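# Four arms build a three-block arch spanning two desks

## Task

Use the three blocks to make an arch over the space between the two desks. Each of the two identical leaning blocks must be upright on one of its ends (either end), sitting flat on a desk, with one block per desk, and the two must tilt in toward one another. The third block, the keystone, must sit centred between them across their slanted upper faces so that both contact seams are closed. All three blocks must lie along one line. Any number of the arms may be used.

## Robot and tools

Setup. Four identical i2rt Big YAM arms (arm1, arm2, arm3, arm4), each with six revolute joints, a two-finger gripper and a wrist camera. Two fixed room cameras, cam_low and cam_low_2, also watch the scene. Every pose is in one shared scene frame: origin on the floor, +z up, metres. Arm feet (base_link) sit near the corners: arm1 at (+0.378, +0.498, 0.793), arm2 at (-0.376, +0.548, 0.723), arm3 at (-0.379, -0.498, 0.790), arm4 at (+0.378, -0.498, 0.808). Each foot looks along its own +x. The desk tops under the arms are at z = 0.720. The hand reaches about 1.0 m from joint1's axis.

Hand frame. The hand point lies between the finger pads, roughly 1 cm behind the tips. The fingers point along the hand's +z; they open and close along its y. The printed hand pose can be off, more so at long reach. hand_target is where the hand would be at the joint targets currently held.

move. Arguments are arm1..arm4 (each optional) plus cameras. An arm you omit gets nothing new but may still be pushing toward an earlier target. Each arm's part may contain:
- joints: absolute targets by name. joint1_rad -2.879..2.879 (base yaw, positive counter-clockwise seen from above, 0 = along the foot's +x); joint2_rad 0..3.141 (shoulder, 0 = upper arm back and about level, positive raises it then brings it forward); joint3_rad 0..3.019 (elbow, 0 = folded); joint4_rad -1.692..1.57 (hand pitch, positive tips fingers up); joint5_rad -1.57..1.57 (hand sideways swing, positive to the arm's right); joint6_rad -2.094..2.094 (roll, positive clockwise seen from behind the hand); gripper_m 0..0.093 metres of fingertip opening. Radians, absolute, not offsets.
- target: one list of seven numbers [x, y, z, qw, qx, qy, qz], an absolute hand pose in the scene frame, metres and a unit quaternion. The hand travels in a straight line from its hand_target toward it. When target is given, joints may only carry gripper_m.
- speed: top path speed in m/s, 0.002..0.5 (default 0.25), only valid with target; rotation is capped at twice this number in rad/s.
All motions in one call begin together; hand paths in one call finish together, paced by the slowest. A path takes 0.5 to 10 s and is cut off at 10 s; a call never exceeds 15 s. Paths ignore obstacles and other arms. The controller limits each step to 100 mm and 20 degrees from the measured hand pose, and prefers position over orientation; expect to land a centimetre or more away, and the hand may overshoot speed when the arm is nearly straight. Unknown keys make a call invalid; out-of-range values get it refused, and a refusal skips the remaining move, wait and finished_scene calls in that reply.

cameras: list from arm1_cam_wrist..arm4_cam_wrist, cam_low, cam_low_2, or "all"; omitted or null means all, [] means none. Images are the newest frames and may trail the state slightly; the pictures line gives their order.

wait: seconds 0..10, plus optional cameras. Nothing new is sent.
zoom_image: camera plus region [x0, y0, x1, y1] in pixels of that camera's last full image, at most 504 x 504.
read_manual: returns licence text only.
finished_scene: scene (integer) ends the current scene irreversibly; the arch must stand unaided.

Reading results. The move line lists each arm sent a motion with done or its worst status, e.g. time_out. Arms under "as last shown" were not commanded; their omitted lines are unchanged. joint_status and hand_status words: off_target (stopped short, may still push); time_out (each joint keeps a nearby target and keeps pushing; send the reported position to relax it; on_its_own lists what has not arrived); not_followed, "joint command not followed" or "pose unreachable" (a self/arm-clearance check held back the targets; gripper commands still run, and the arm may keep trying). In on_its_own, "held at" is the target, not the reading. Joint velocities are rad/s (gripper m/s); "within noise" means stationary. Torques are in joint order, include gravity, carry offsets and noise; joints 3 and 4 wrap at ±28 N m. Gripper: gripping a hard block reads up to about 5 mm narrower (some grippers about 2 mm wider) than its width; empty and shut reads 0 to 0.003. Commanding about 5 mm below first-contact width grips at full force (about 50-64 N per pad). Open well above the reading to release.

Watch out for: hard contact between two robots, including a gripper closing on another arm's fingers (ends the scene); knocking blocks off the work area; dropping blocks or opening on a moving block; slamming or shoving hard. Arms keep pushing after contact, which heats motors: MOTOR HOT appears near 85 °C, and at 100 °C an OVER-TEMPERATURE FAULT drops the arm for 30-60 s; afterwards re-send targets marked limit_stop_at_motor_heat. Avoid long holds at full stretch. Loose objects may occasionally get nudged. The scene keeps running while you think, with the last command held. Camera calibrations are approximate (room cameras within a few mm near image centre); wrist camera poses inherit joint-reading errors.

Each tool is called after ">>>" as name([rows], argument=value, ...), one row to a line, values as JSON.

## Session

>>> move()

Scene clock: 0.00 s.
Joint torques (N m): no reading
Motor temperatures (°C): arm1=[31 26 20 25 23 21 20] | arm2=[31 26 24 23 22 24 22] | arm3=[33 21 21 20 21 20 22] | arm4=[30 23 22 21 21 20 24]
Heat: arm1: hottest joint1_rad 31 °C; arm2: hottest joint1_rad 31 °C; arm3: hottest joint1_rad 33 °C; arm4: hottest joint1_rad 30 °C.
Joint velocities: within noise
arm1.joint_positions: joint1_rad=+0.252 joint2_rad=+0.565 joint3_rad=+1.417 joint4_rad=-1.312 joint5_rad=+0.231 joint6_rad=+0.335 gripper_m=+0.09396
arm1.joint_status: not commanded
arm1.hand: x=+0.2345 y=+0.3433 z=+1.3639 quat_wxyz=(-0.255, -0.816, -0.228, +0.467) (m; scene frame)
arm1.hand_target: x=+0.2364 y=+0.3466 z=+1.3781 quat_wxyz=(-0.264, -0.808, -0.223, +0.477) (m; scene frame)
arm1.hand_status: not commanded
arm2.joint_positions: joint1_rad=-0.344 joint2_rad=+0.538 joint3_rad=+1.349 joint4_rad=-1.179 joint5_rad=-0.039 joint6_rad=-0.043 gripper_m=+0.09396
arm2.joint_status: not commanded
arm2.hand: x=-0.2755 y=+0.3437 z=+1.2933 quat_wxyz=(-0.471, -0.427, -0.707, +0.309) (m; scene frame)
arm2.hand_target: x=-0.2769 y=+0.3471 z=+1.3042 quat_wxyz=(-0.479, -0.423, -0.701, +0.315) (m; scene frame)
arm2.hand_status: not commanded
arm3.joint_positions: joint1_rad=-0.129 joint2_rad=+0.637 joint3_rad=+1.421 joint4_rad=-1.483 joint5_rad=+0.288 joint6_rad=+0.023 gripper_m=+0.09396
arm3.joint_status: not commanded
arm3.hand: x=-0.1778 y=-0.4148 z=+1.3166 quat_wxyz=(-0.437, +0.208, -0.875, -0.010) (m; scene frame)
arm3.hand_target: x=-0.1791 y=-0.4158 z=+1.3282 quat_wxyz=(-0.449, +0.204, -0.870, -0.015) (m; scene frame)
arm3.hand_status: not commanded
arm4.joint_positions: joint1_rad=-0.487 joint2_rad=+0.635 joint3_rad=+1.435 joint4_rad=-1.145 joint5_rad=+0.142 joint6_rad=-0.011 gripper_m=+0.09396
arm4.joint_status: not commanded
arm4.hand: x=+0.3183 y=-0.2501 z=+1.4091 quat_wxyz=(-0.383, +0.644, -0.504, -0.431) (m; scene frame)
arm4.hand_target: x=+0.3197 y=-0.2542 z=+1.4229 quat_wxyz=(-0.390, +0.636, -0.499, -0.442) (m; scene frame)
arm4.hand_status: not commanded
pictures: arm1_cam_wrist, arm2_cam_wrist, arm3_cam_wrist, arm4_cam_wrist, cam_low, cam_low_2

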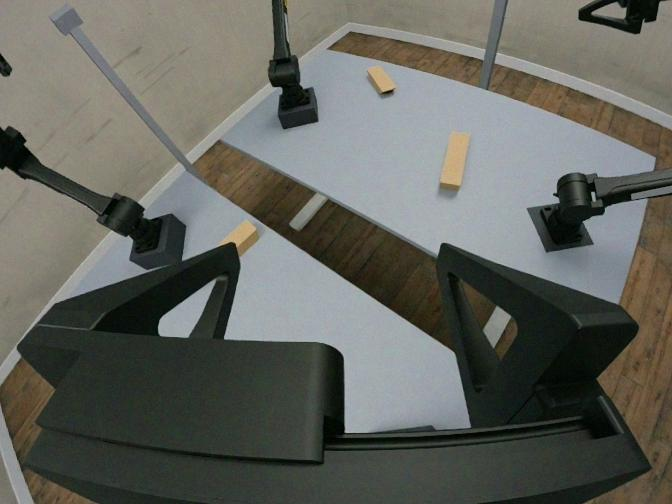

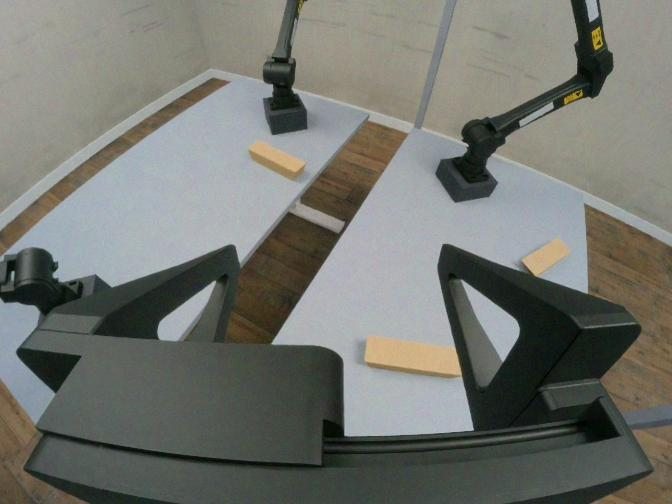

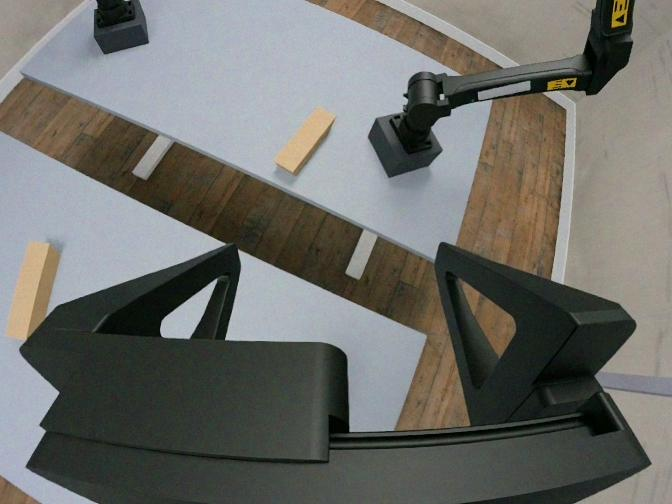

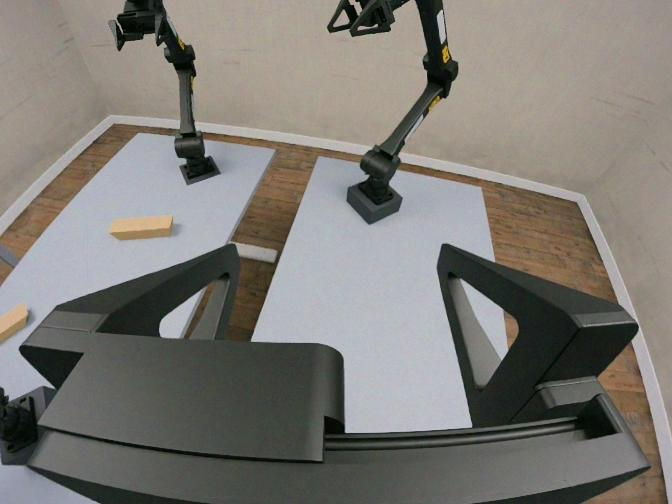

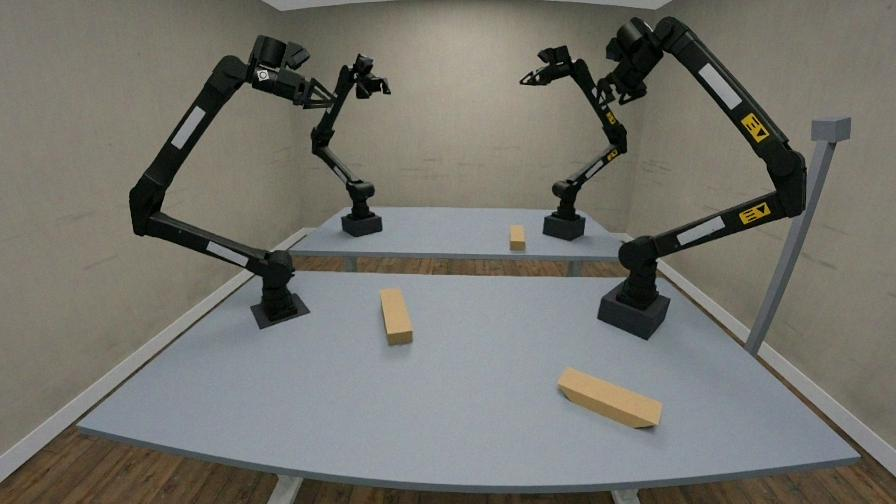

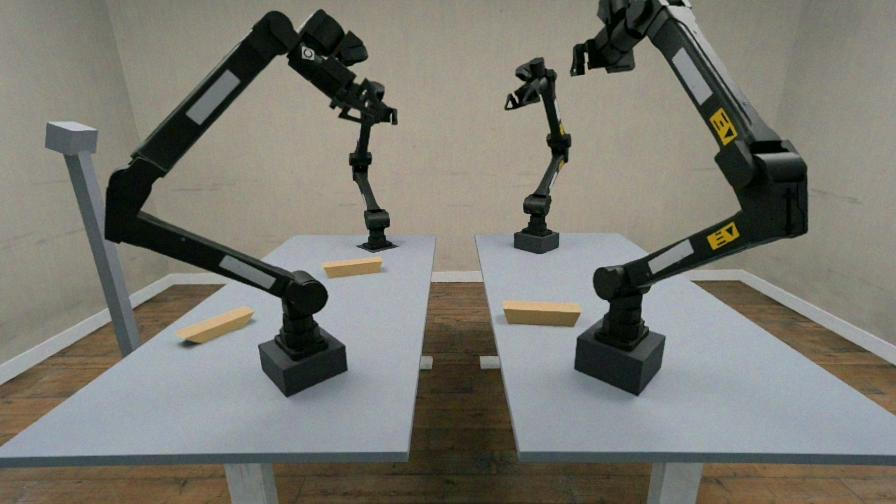

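>>> zoom_image(camera="cam_low", region=[340, 200, 700, 460])

>>> zoom_image(camera="cam_low_2", region=[150, 220, 620, 470])

>>> zoom_image(camera="arm2_cam_wrist", region=[200, 100, 620, 400])

>>> zoom_image(camera="arm3_cam_wrist", region=[0, 60, 420, 360])

>>> zoom_image(camera="arm1_cam_wrist", region=[180, 40, 520, 290])

>>> zoom_image(camera="arm4_cam_wrist", region=[0, 180, 260, 360])

Scaled by 1.400 from the camera's 896x504 image, which has a finer 1280x720 frame.

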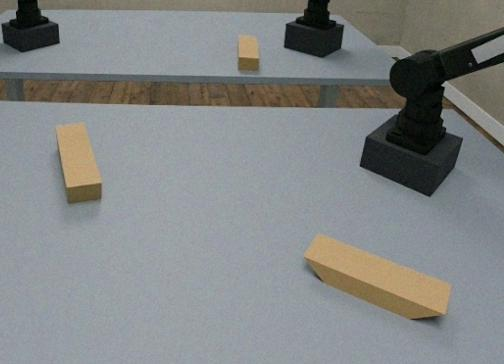

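Scaled by 1.072 from the camera's 896x504 image, which has a finer 1280x720 frame.

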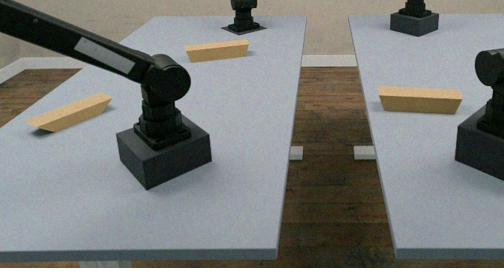

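Scaled by 1.200 from the camera's 672x504 image, which has a finer 960x720 frame.

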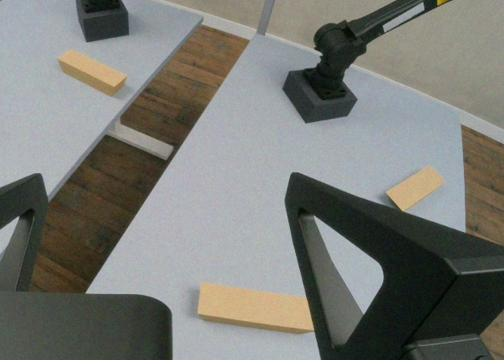

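Scaled by 1.200 from the camera's 672x504 image, which has a finer 960x720 frame.

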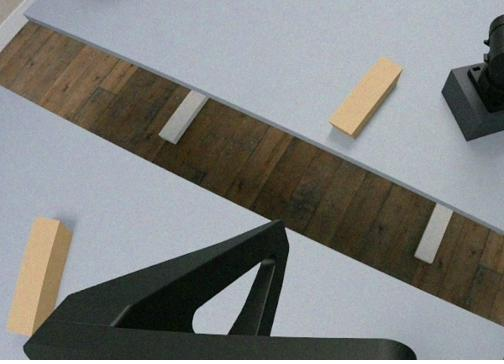

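Scaled by 1.482 from the camera's 672x504 image, which has a finer 960x720 frame.

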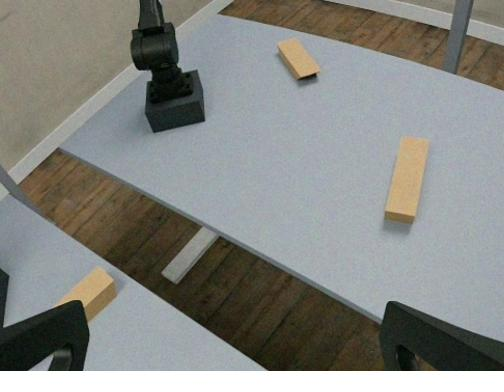

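Scaled by 1.938 from the camera's 672x504 image, which has a finer 960x720 frame.

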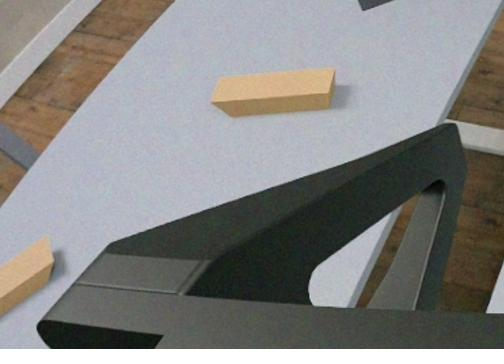

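>>> zoom_image(camera="cam_low", region=[540, 350, 680, 440])

>>> zoom_image(camera="cam_low", region=[360, 275, 440, 355])

>>> zoom_image(camera="cam_low", region=[490, 210, 550, 270])

>>> zoom_image(camera="cam_low_2", region=[160, 290, 270, 360])

>>> zoom_image(camera="cam_low_2", region=[310, 245, 400, 295])

>>> zoom_image(camera="cam_low_2", region=[490, 285, 600, 340])

Scaled by 3.600 from the camera's 896x504 image, which has a finer 1280x720 frame.

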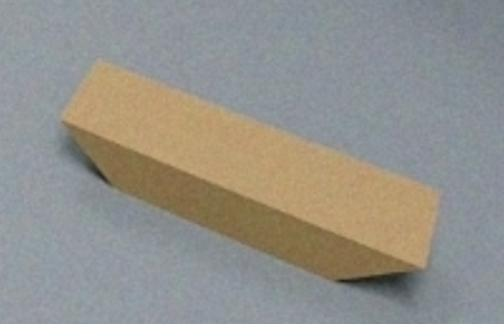

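Scaled by 6.300 from the camera's 896x504 image, which has a finer 1280x720 frame.

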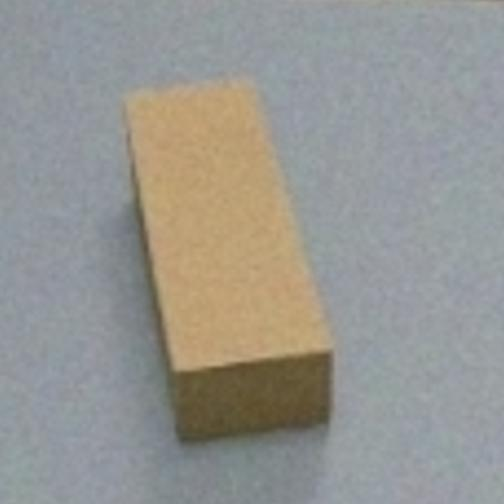

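Scaled by 8.400 from the camera's 896x504 image, which has a finer 1280x720 frame.

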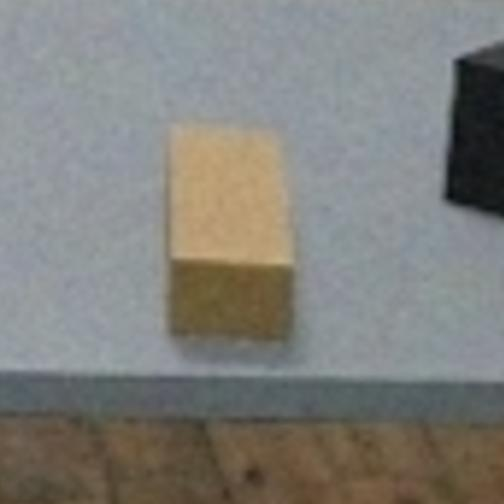

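Scaled by 4.582 from the camera's 896x504 image, which has a finer 1280x720 frame.

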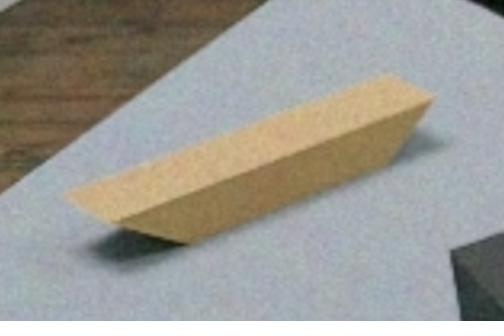

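Scaled by 5.600 from the camera's 896x504 image, which has a finer 1280x720 frame.

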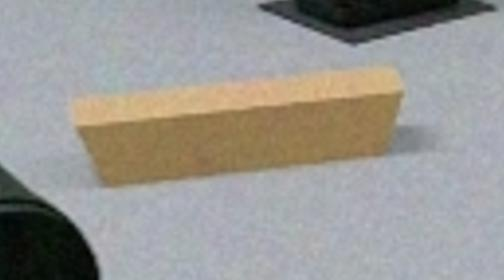

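Scaled by 4.582 from the camera's 896x504 image, which has a finer 1280x720 frame.

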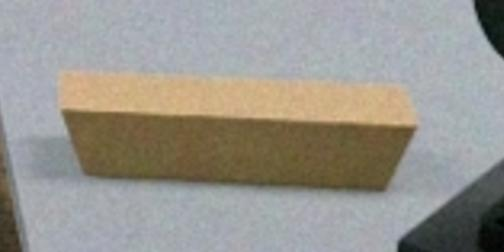

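>>> zoom_image(camera="cam_low_2", region=[245, 290, 365, 410])

>>> zoom_image(camera="cam_low_2", region=[560, 290, 680, 410])

>>> zoom_image(camera="cam_low_2", region=[340, 195, 410, 265])

>>> zoom_image(camera="cam_low_2", region=[500, 195, 570, 265])

>>> zoom_image(camera="cam_low", region=[240, 240, 330, 340])

>>> zoom_image(camera="cam_low", region=[580, 230, 690, 350])

Scaled by 4.200 from the camera's 896x504 image, which has a finer 1280x720 frame.

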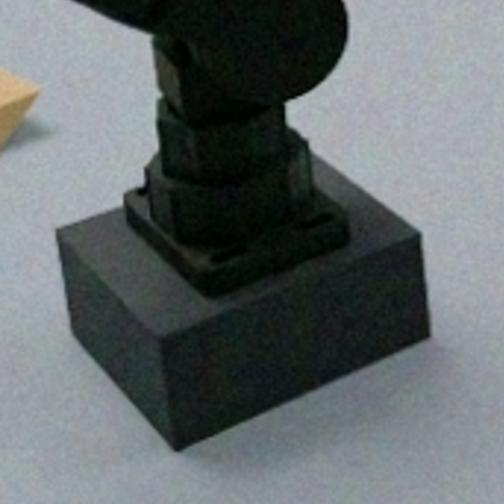

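Scaled by 4.200 from the camera's 896x504 image, which has a finer 1280x720 frame.

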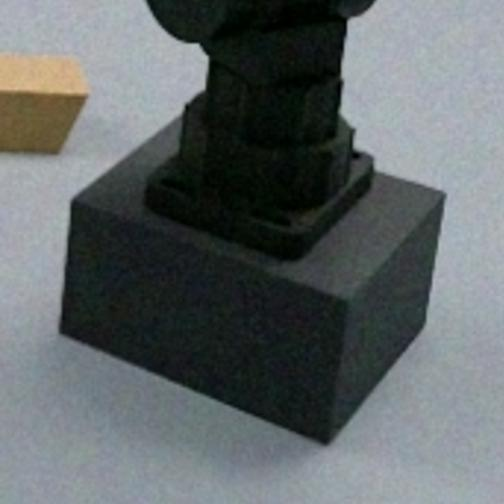

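Scaled by 7.200 from the camera's 896x504 image, which has a finer 1280x720 frame.

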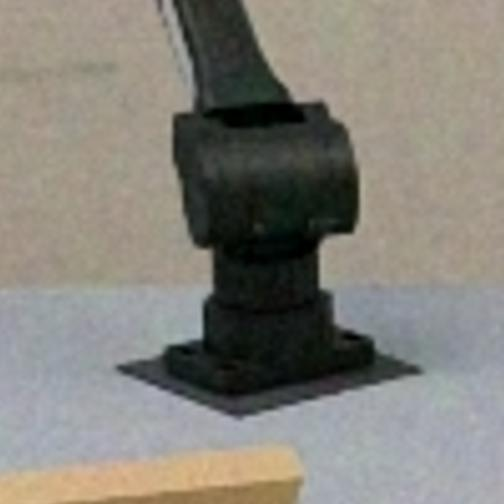

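Scaled by 7.200 from the camera's 896x504 image, which has a finer 1280x720 frame.

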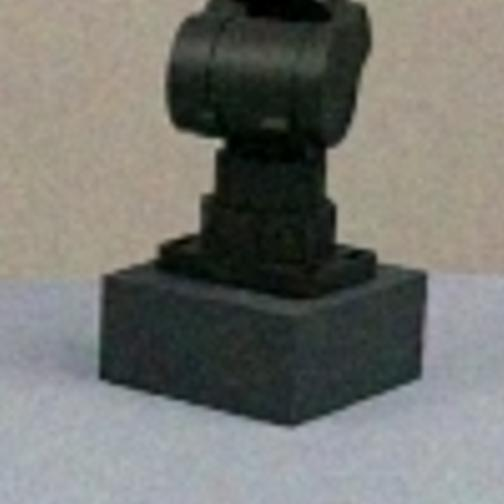

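Scaled by 5.040 from the camera's 896x504 image, which has a finer 1280x720 frame.

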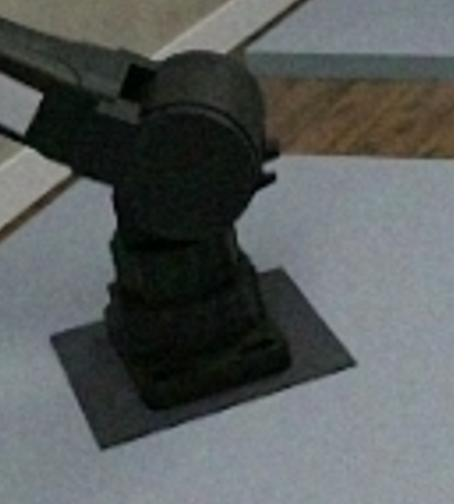

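Scaled by 4.200 from the camera's 896x504 image, which has a finer 1280x720 frame.

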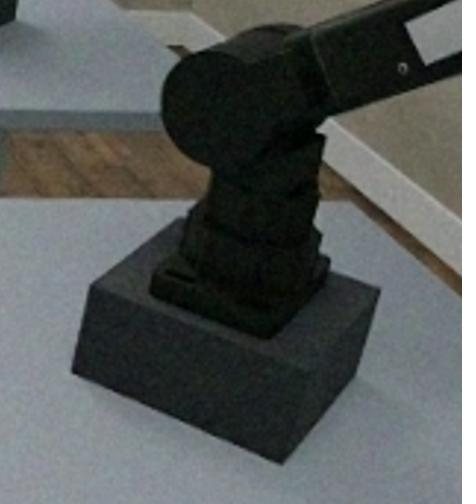

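>>> move(arm2={"joints": {"joint1_rad": -0.855, "joint2_rad": 1.318, "joint3_rad": 1.077, "joint4_rad": -1.33, "joint5_rad": 0.0, "joint6_rad": -1.99}}, arm3={"joints": {"joint1_rad": 1.812, "joint2_rad": 1.414, "joint3_rad": 0.984, "joint4_rad": -1.141, "joint5_rad": 0.0, "joint6_rad": 1.583}}, arm4={"joints": {"joint1_rad": -0.347, "joint2_rad": 1.197, "joint3_rad": 0.737, "joint4_rad": -1.11, "joint5_rad": 0.0, "joint6_rad": -0.99}})

Scene clock: 94.03 s.
Joint torques (N m): arm1=[0.03 2.32 11.96 1.51 0.04 -0.08] | arm2=[-1.79 -6.89 9.26 -0.42 -0.06 -0.18] | arm3=[1.49 -8.53 7.38 -0.34 0.04 0.28] | arm4=[2.61 -8.82 8.1 0.36 -0.19 -0.17]
Motor temperatures (°C): arm1=[30 25 26 25 23 21 20] | arm2=[30 25 33 23 22 24 22] | arm3=[33 21 31 21 21 20 22] | arm4=[30 23 32 21 21 20 24]
Heat: arm1: hottest joint1_rad 30 °C; arm2: hottest joint3_rad 33 °C; arm3: hottest joint1_rad 33 °C; arm4: hottest joint3_rad 32 °C.
move: arm2 done; arm3 done; arm4 done
Joint velocities: within noise
arm1: as last shown
arm2.joint_positions: joint1_rad=-0.847 joint2_rad=+1.307 joint3_rad=+1.077 joint4_rad=-1.320 joint5_rad=-0.001 joint6_rad=-1.970 gripper_m=+0.09399
arm2.joint_status: all done
arm2.hand: x=-0.4098 y=+0.1838 z=+0.9036 quat_wxyz=(+0.007, +0.151, -0.988, +0.008) (m; scene frame)
arm2.hand_target: x=-0.4127 y=+0.1856 z=+0.9001 quat_wxyz=(+0.005, +0.154, -0.988, -0.002) (m; scene frame)
arm2.hand_status: not commanded
arm3.joint_positions: joint1_rad=+1.802 joint2_rad=+1.411 joint3_rad=+0.986 joint4_rad=-1.141 joint5_rad=+0.003 joint6_rad=+1.569 gripper_m=+0.09398
arm3.joint_status: all done
arm3.hand: x=-0.6927 y=-0.2884 z=+0.9025 quat_wxyz=(+0.001, +0.473, -0.881, -0.003) (m; scene frame)
arm3.hand_target: x=-0.6942 y=-0.2921 z=+0.9009 quat_wxyz=(+0.000, +0.471, -0.882, -0.001) (m; scene frame)
arm3.hand_status: not commanded
arm4.joint_positions: joint1_rad=-0.357 joint2_rad=+1.207 joint3_rad=+0.737 joint4_rad=-1.110 joint5_rad=+0.010 joint6_rad=-0.968 gripper_m=+0.09399
arm4.joint_status: all done
arm4.hand: x=+0.2510 y=-0.2382 z=+0.8976 quat_wxyz=(+0.002, +0.997, -0.071, +0.007) (m; scene frame)
arm4.hand_target: x=+0.2477 y=-0.2393 z=+0.9003 quat_wxyz=(-0.002, +0.998, -0.058, +0.003) (m; scene frame)
arm4.hand_status: not commanded
pictures: arm1_cam_wrist, arm2_cam_wrist, arm3_cam_wrist, arm4_cam_wrist, cam_low, cam_low_2
camera_calibration:
arm2_cam_wrist: T_world_to_cam=[[0.275034, -0.960245, 0.0478065, 0.243571], [-0.810476, -0.204815, 0.548798, -0.779222], [-0.517189, -0.189684, -0.834587, 0.695354], [0, 0, 0, 1]] pos_world=[-0.338902, 0.206189, 0.996325]
arm3_cam_wrist: T_world_to_cam=[[0.830416, -0.557133, 0.00353816, 0.411052], [-0.452842, -0.671242, 0.586829, -1.03367], [-0.324567, -0.488914, -0.809703, 0.488239], [0, 0, 0, 1]] pos_world=[-0.650968, -0.226126, 1.00046]
arm4_cam_wrist: T_world_to_cam=[[0.134859, 0.990848, 0.00584494, 0.196647], [0.790359, -0.111125, 0.602481, -0.761818], [0.597617, -0.0766301, -0.798111, 0.673474], [0, 0, 0, 1]] pos_world=[0.173111, -0.227896, 0.995339]

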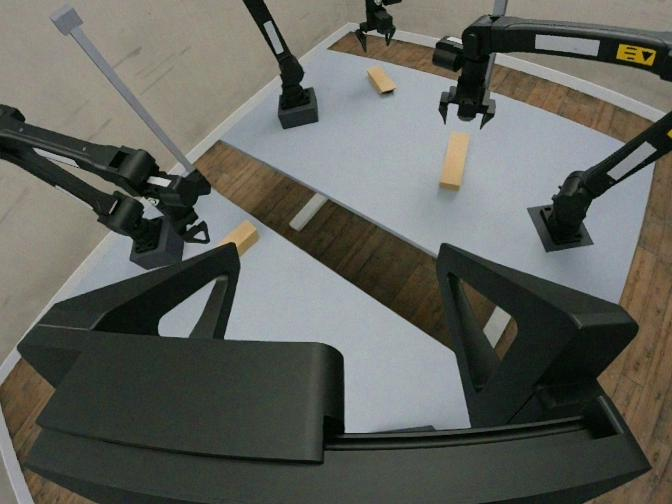

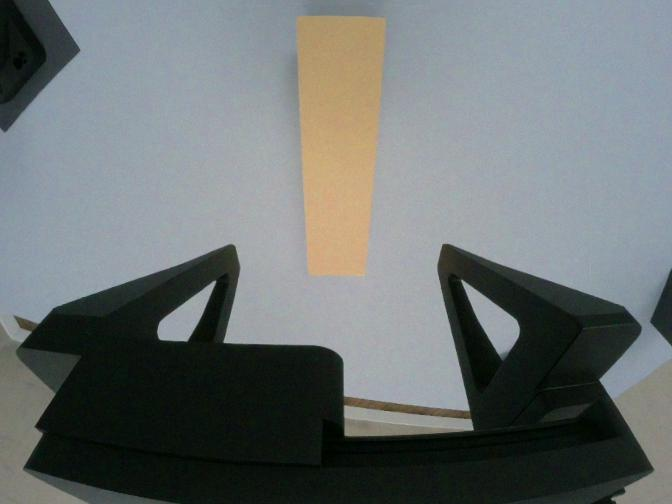

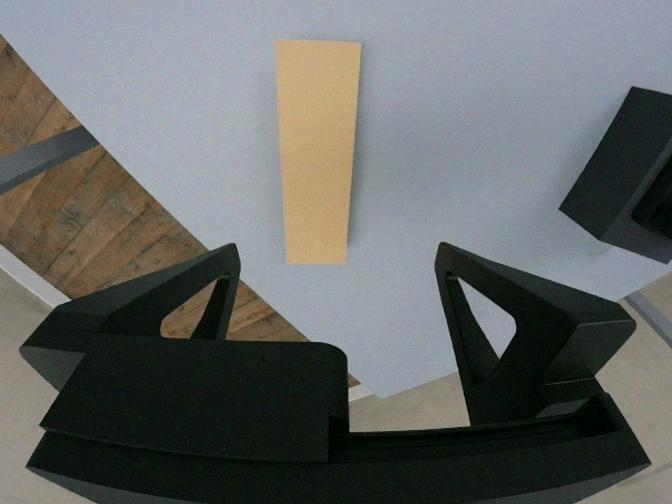

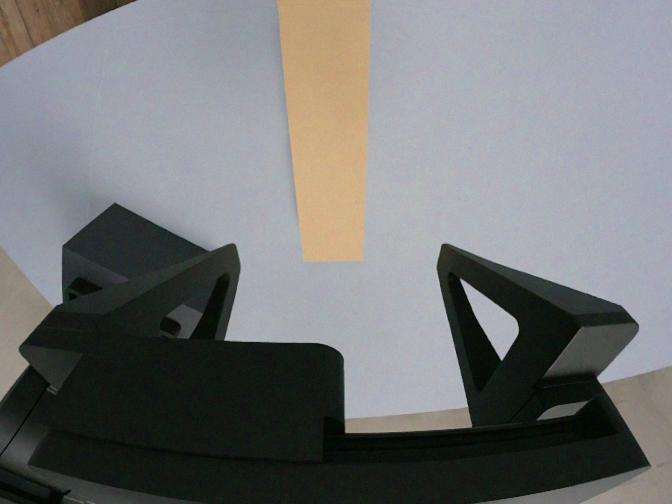

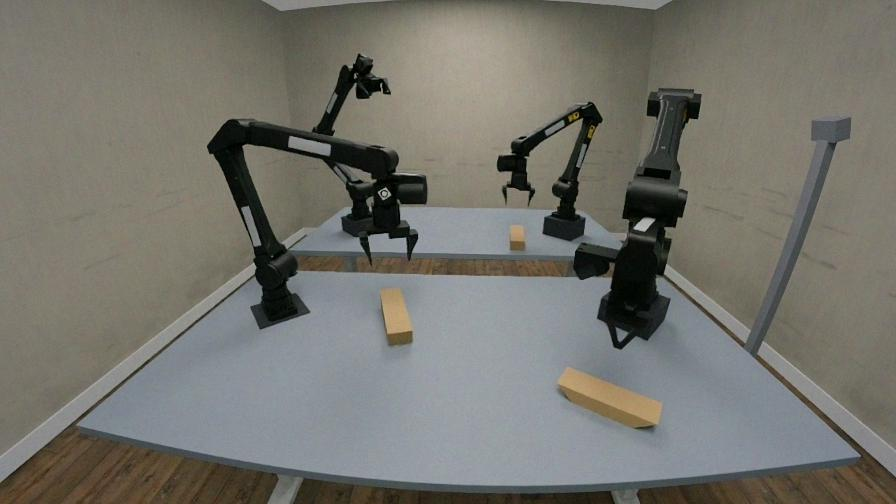

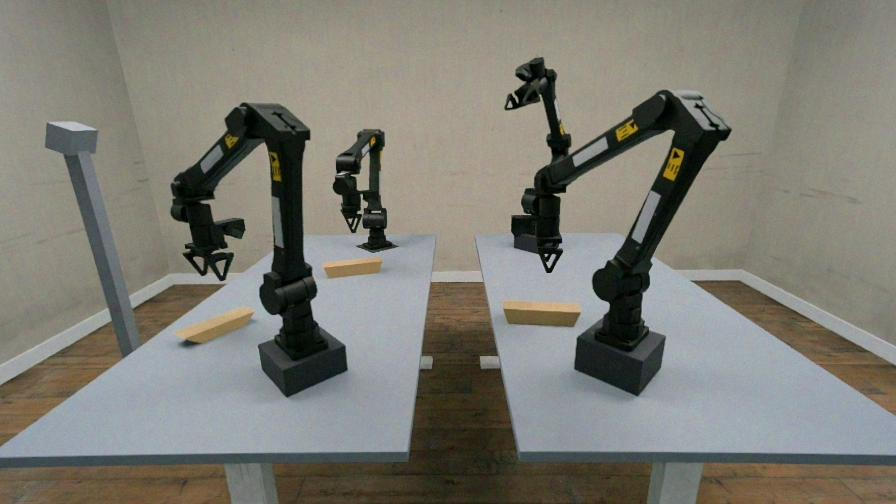

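>>> zoom_image(camera="cam_low_2", region=[490, 180, 610, 340])

>>> zoom_image(camera="cam_low_2", region=[150, 180, 310, 360])

>>> zoom_image(camera="cam_low", region=[330, 190, 460, 360])

>>> zoom_image(camera="cam_low", region=[540, 200, 700, 440])

>>> zoom_image(camera="cam_low", region=[320, 170, 400, 250])

>>> zoom_image(camera="cam_low", region=[520, 170, 600, 250])

Scaled by 3.150 from the camera's 896x504 image, which has a finer 1280x720 frame.

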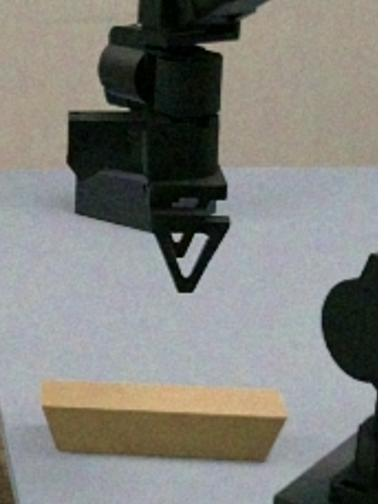

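Scaled by 2.800 from the camera's 896x504 image, which has a finer 1280x720 frame.

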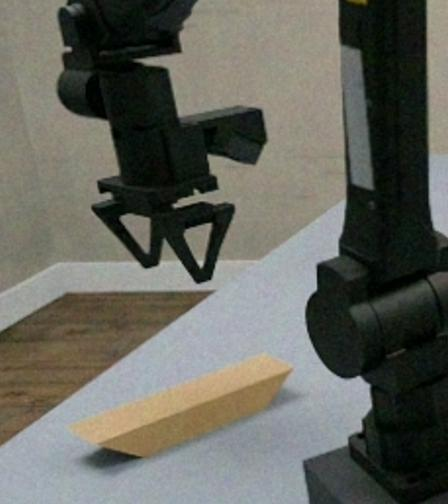

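Scaled by 2.965 from the camera's 896x504 image, which has a finer 1280x720 frame.

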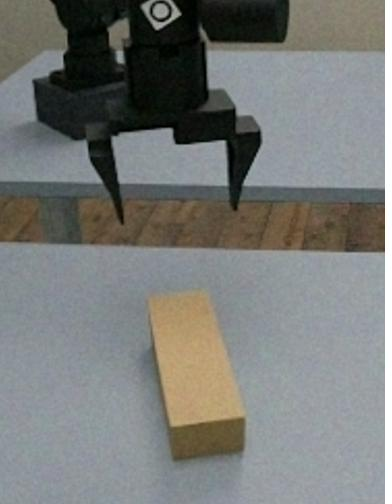

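Scaled by 2.100 from the camera's 896x504 image, which has a finer 1280x720 frame.

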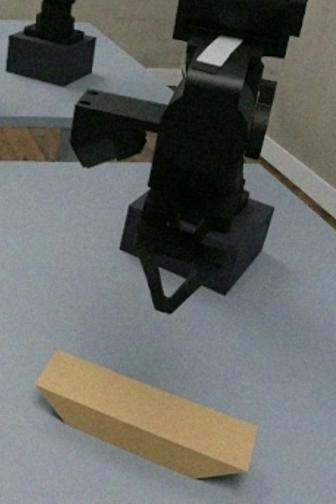

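Scaled by 6.300 from the camera's 896x504 image, which has a finer 1280x720 frame.

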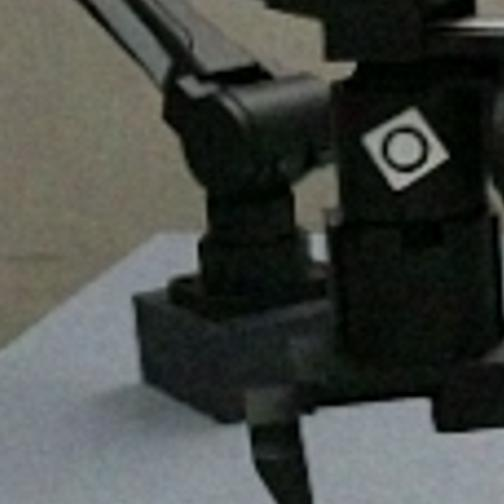

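Scaled by 6.300 from the camera's 896x504 image, which has a finer 1280x720 frame.

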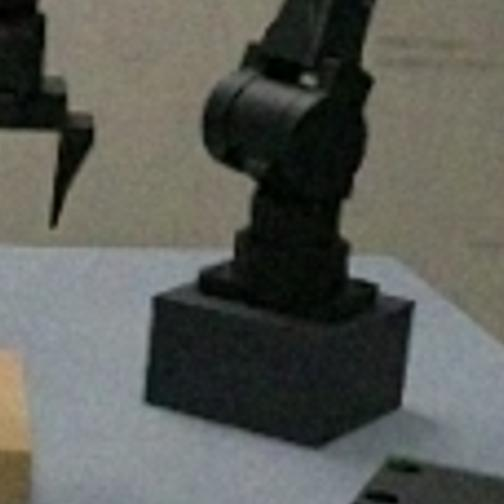

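>>> zoom_image(camera="arm4_cam_wrist", region=[220, 0, 460, 280])

>>> zoom_image(camera="arm2_cam_wrist", region=[220, 0, 460, 290])

>>> zoom_image(camera="arm3_cam_wrist", region=[220, 0, 460, 280])

Scaled by 1.800 from the camera's 672x504 image, which has a finer 960x720 frame.

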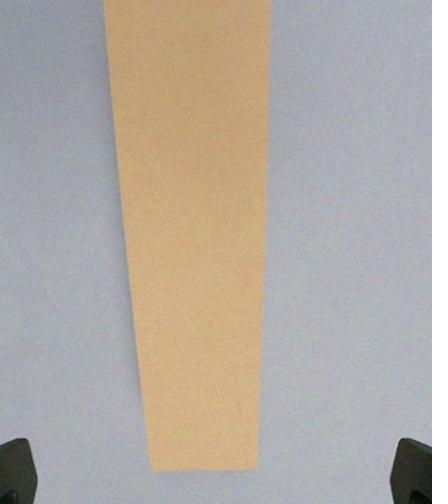

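Scaled by 1.738 from the camera's 672x504 image, which has a finer 960x720 frame.

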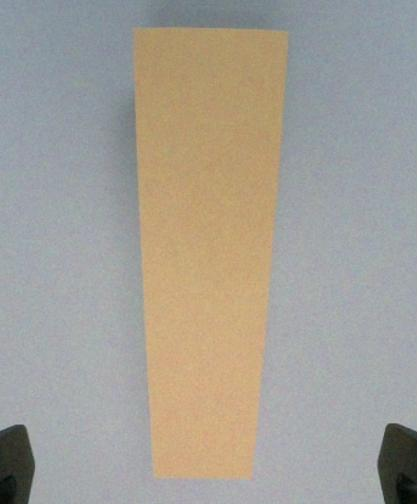

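Scaled by 1.800 from the camera's 672x504 image, which has a finer 960x720 frame.

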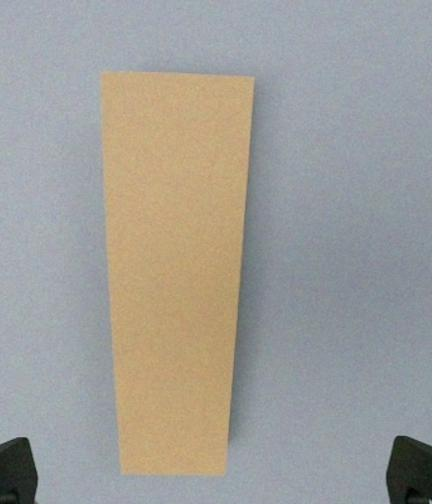

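>>> move(arm2={"target": [-0.4329, 0.1688, 0.85, 0, 0.1293, -0.9916, 0], "speed": 0.2}, arm3={"target": [-0.713, -0.2866, 0.85, 0, 0.4493, -0.8934, 0], "speed": 0.2}, arm4={"target": [0.2787, -0.2475, 0.85, 0, 0.9983, -0.0584, 0], "speed": 0.2}, cameras=["arm2_cam_wrist", "arm3_cam_wrist", "arm4_cam_wrist", "cam_low", "cam_low_2"])

Scene clock: 145.40 s.
Joint torques (N m): arm1=[0.03 2.26 11.93 1.54 0.04 -0.08] | arm2=[-2.32 -8.29 8.43 0.32 -0.17 -0.17] | arm3=[2.14 -9.88 6.76 0.01 0 0.32] | arm4=[0.97 -6.77 7.71 0.99 -0.21 -0.17]
Motor temperatures (°C): arm1=[30 25 28 25 23 21 20] | arm2=[30 26 32 22 22 24 22] | arm3=[33 21 28 20 20 20 22] | arm4=[29 24 32 20 21 20 24]
Heat: arm1: hottest joint1_rad 30 °C; arm2: hottest joint3_rad 32 °C; arm3: hottest joint1_rad 33 °C; arm4: hottest joint3_rad 32 °C.
move: arm2 done; arm3 done; arm4 done
Joint velocities: within noise
arm1: as last shown
arm2.joint_positions: joint1_rad=-0.895 joint2_rad=+1.405 joint3_rad=+1.035 joint4_rad=-1.199 joint5_rad=-0.009 joint6_rad=-1.971 gripper_m=+0.09399
arm2.joint_status: not commanded
arm2.hand: x=-0.4290 y=+0.1687 z=+0.8542 quat_wxyz=(+0.001, +0.128, -0.992, +0.000) (m; scene frame)
arm2.hand_target: x=-0.4329 y=+0.1690 z=+0.8500 quat_wxyz=(+0.000, +0.129, -0.992, -0.001) (m; scene frame)
arm2.hand_status: done (0.006 m and 0.2 deg from the pose sent, 0.060 m and 2.8 deg at the start)
arm3.joint_positions: joint1_rad=+1.812 joint2_rad=+1.529 joint3_rad=+0.963 joint4_rad=-1.012 joint5_rad=+0.003 joint6_rad=+1.632 gripper_m=+0.09398
arm3.joint_status: not commanded
arm3.hand: x=-0.7089 y=-0.2822 z=+0.8518 quat_wxyz=(-0.002, +0.450, -0.893, +0.002) (m; scene frame)
arm3.hand_target: x=-0.7130 y=-0.2865 z=+0.8500 quat_wxyz=(+0.000, +0.449, -0.893, +0.000) (m; scene frame)
arm3.hand_status: done (0.006 m and 0.3 deg from the pose sent, 0.056 m and 3.1 deg at the start)
arm4.joint_positions: joint1_rad=-0.429 joint2_rad=+1.214 joint3_rad=+0.604 joint4_rad=-0.966 joint5_rad=+0.002 joint6_rad=-1.060 gripper_m=+0.09399
arm4.joint_status: not commanded
arm4.hand: x=+0.2777 y=-0.2525 z=+0.8522 quat_wxyz=(+0.002, +0.998, -0.061, +0.002) (m; scene frame)
arm4.hand_target: x=+0.2786 y=-0.2477 z=+0.8501 quat_wxyz=(+0.000, +0.998, -0.058, +0.000) (m; scene frame)
arm4.hand_status: done (0.006 m and 0.4 deg from the pose sent, 0.056 m and 1.6 deg at the start)
pictures: arm2_cam_wrist, arm3_cam_wrist, arm4_cam_wrist, cam_low, cam_low_2
camera_calibration:
arm2_cam_wrist: T_world_to_cam=[[0.229486, -0.972716, 0.0340455, 0.230951], [-0.824612, -0.175724, 0.537714, -0.772361], [-0.51706, -0.151472, -0.84244, 0.641608], [0, 0, 0, 1]] pos_world=[-0.358148, 0.186113, 0.947962]
arm3_cam_wrist: T_world_to_cam=[[0.799455, -0.600533, 0.0152322, 0.384005], [-0.493591, -0.642214, 0.586454, -1.02739], [-0.342403, -0.476362, -0.809839, 0.436008], [0, 0, 0, 1]] pos_world=[-0.664814, -0.221498, 0.949764]
arm4_cam_wrist: T_world_to_cam=[[0.11483, 0.993376, 0.00420342, 0.215078], [0.797773, -0.0947389, 0.595469, -0.749094], [0.591923, -0.0650244, -0.803368, 0.62909], [0, 0, 0, 1]] pos_world=[0.200537, -0.243715, 0.950548]

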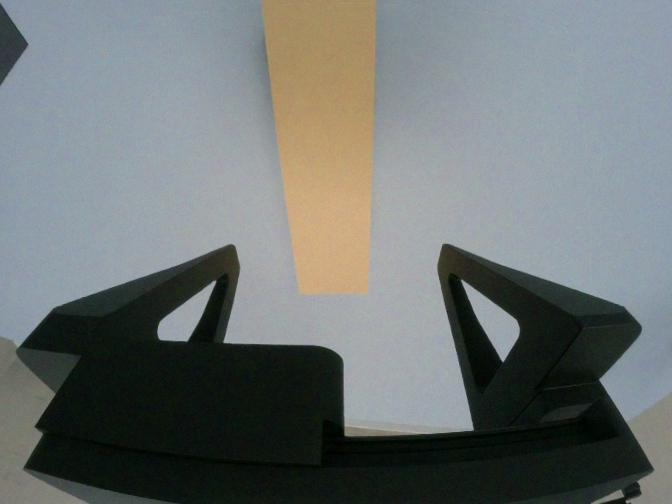

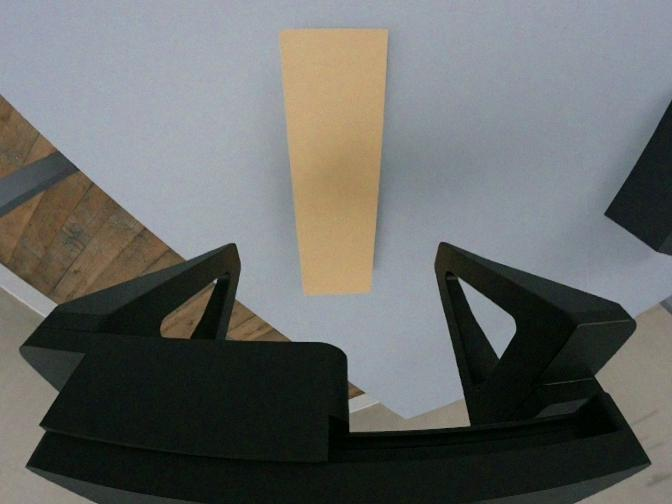

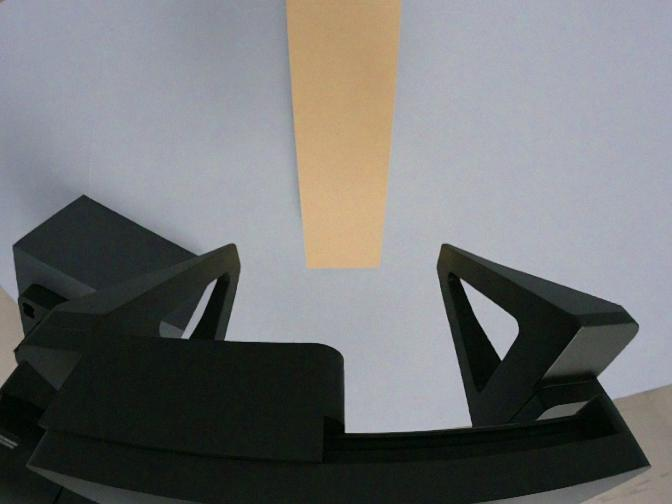

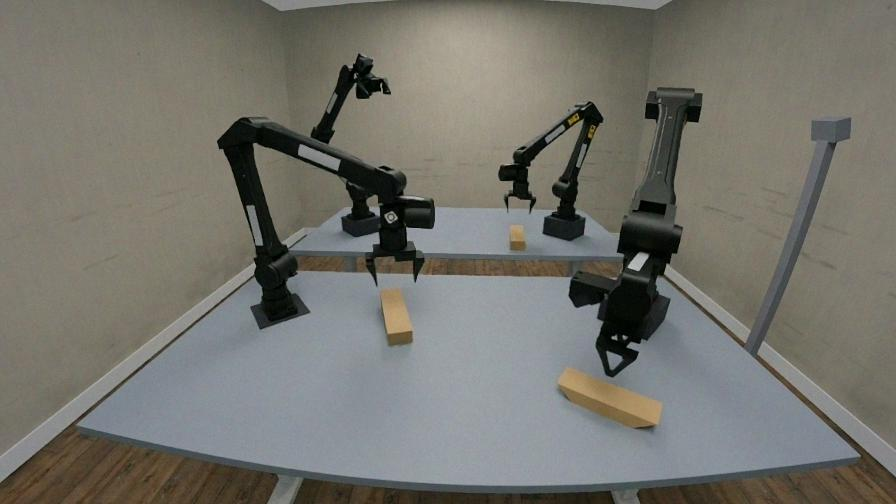

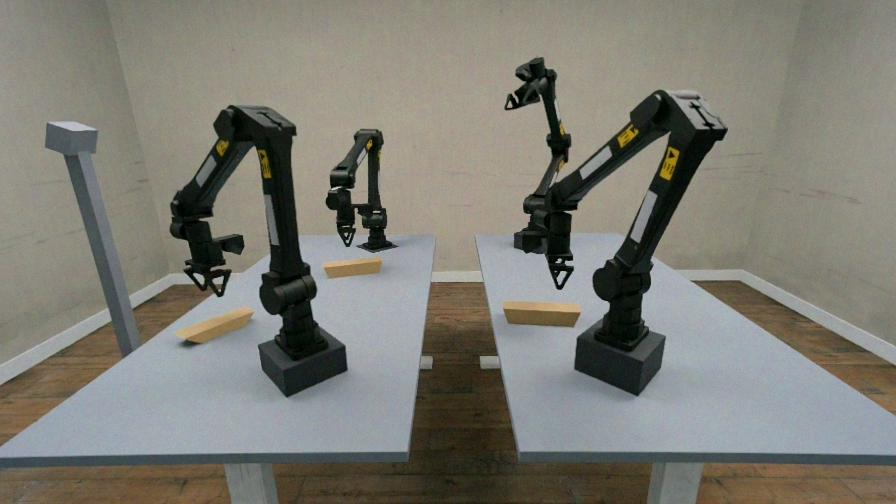

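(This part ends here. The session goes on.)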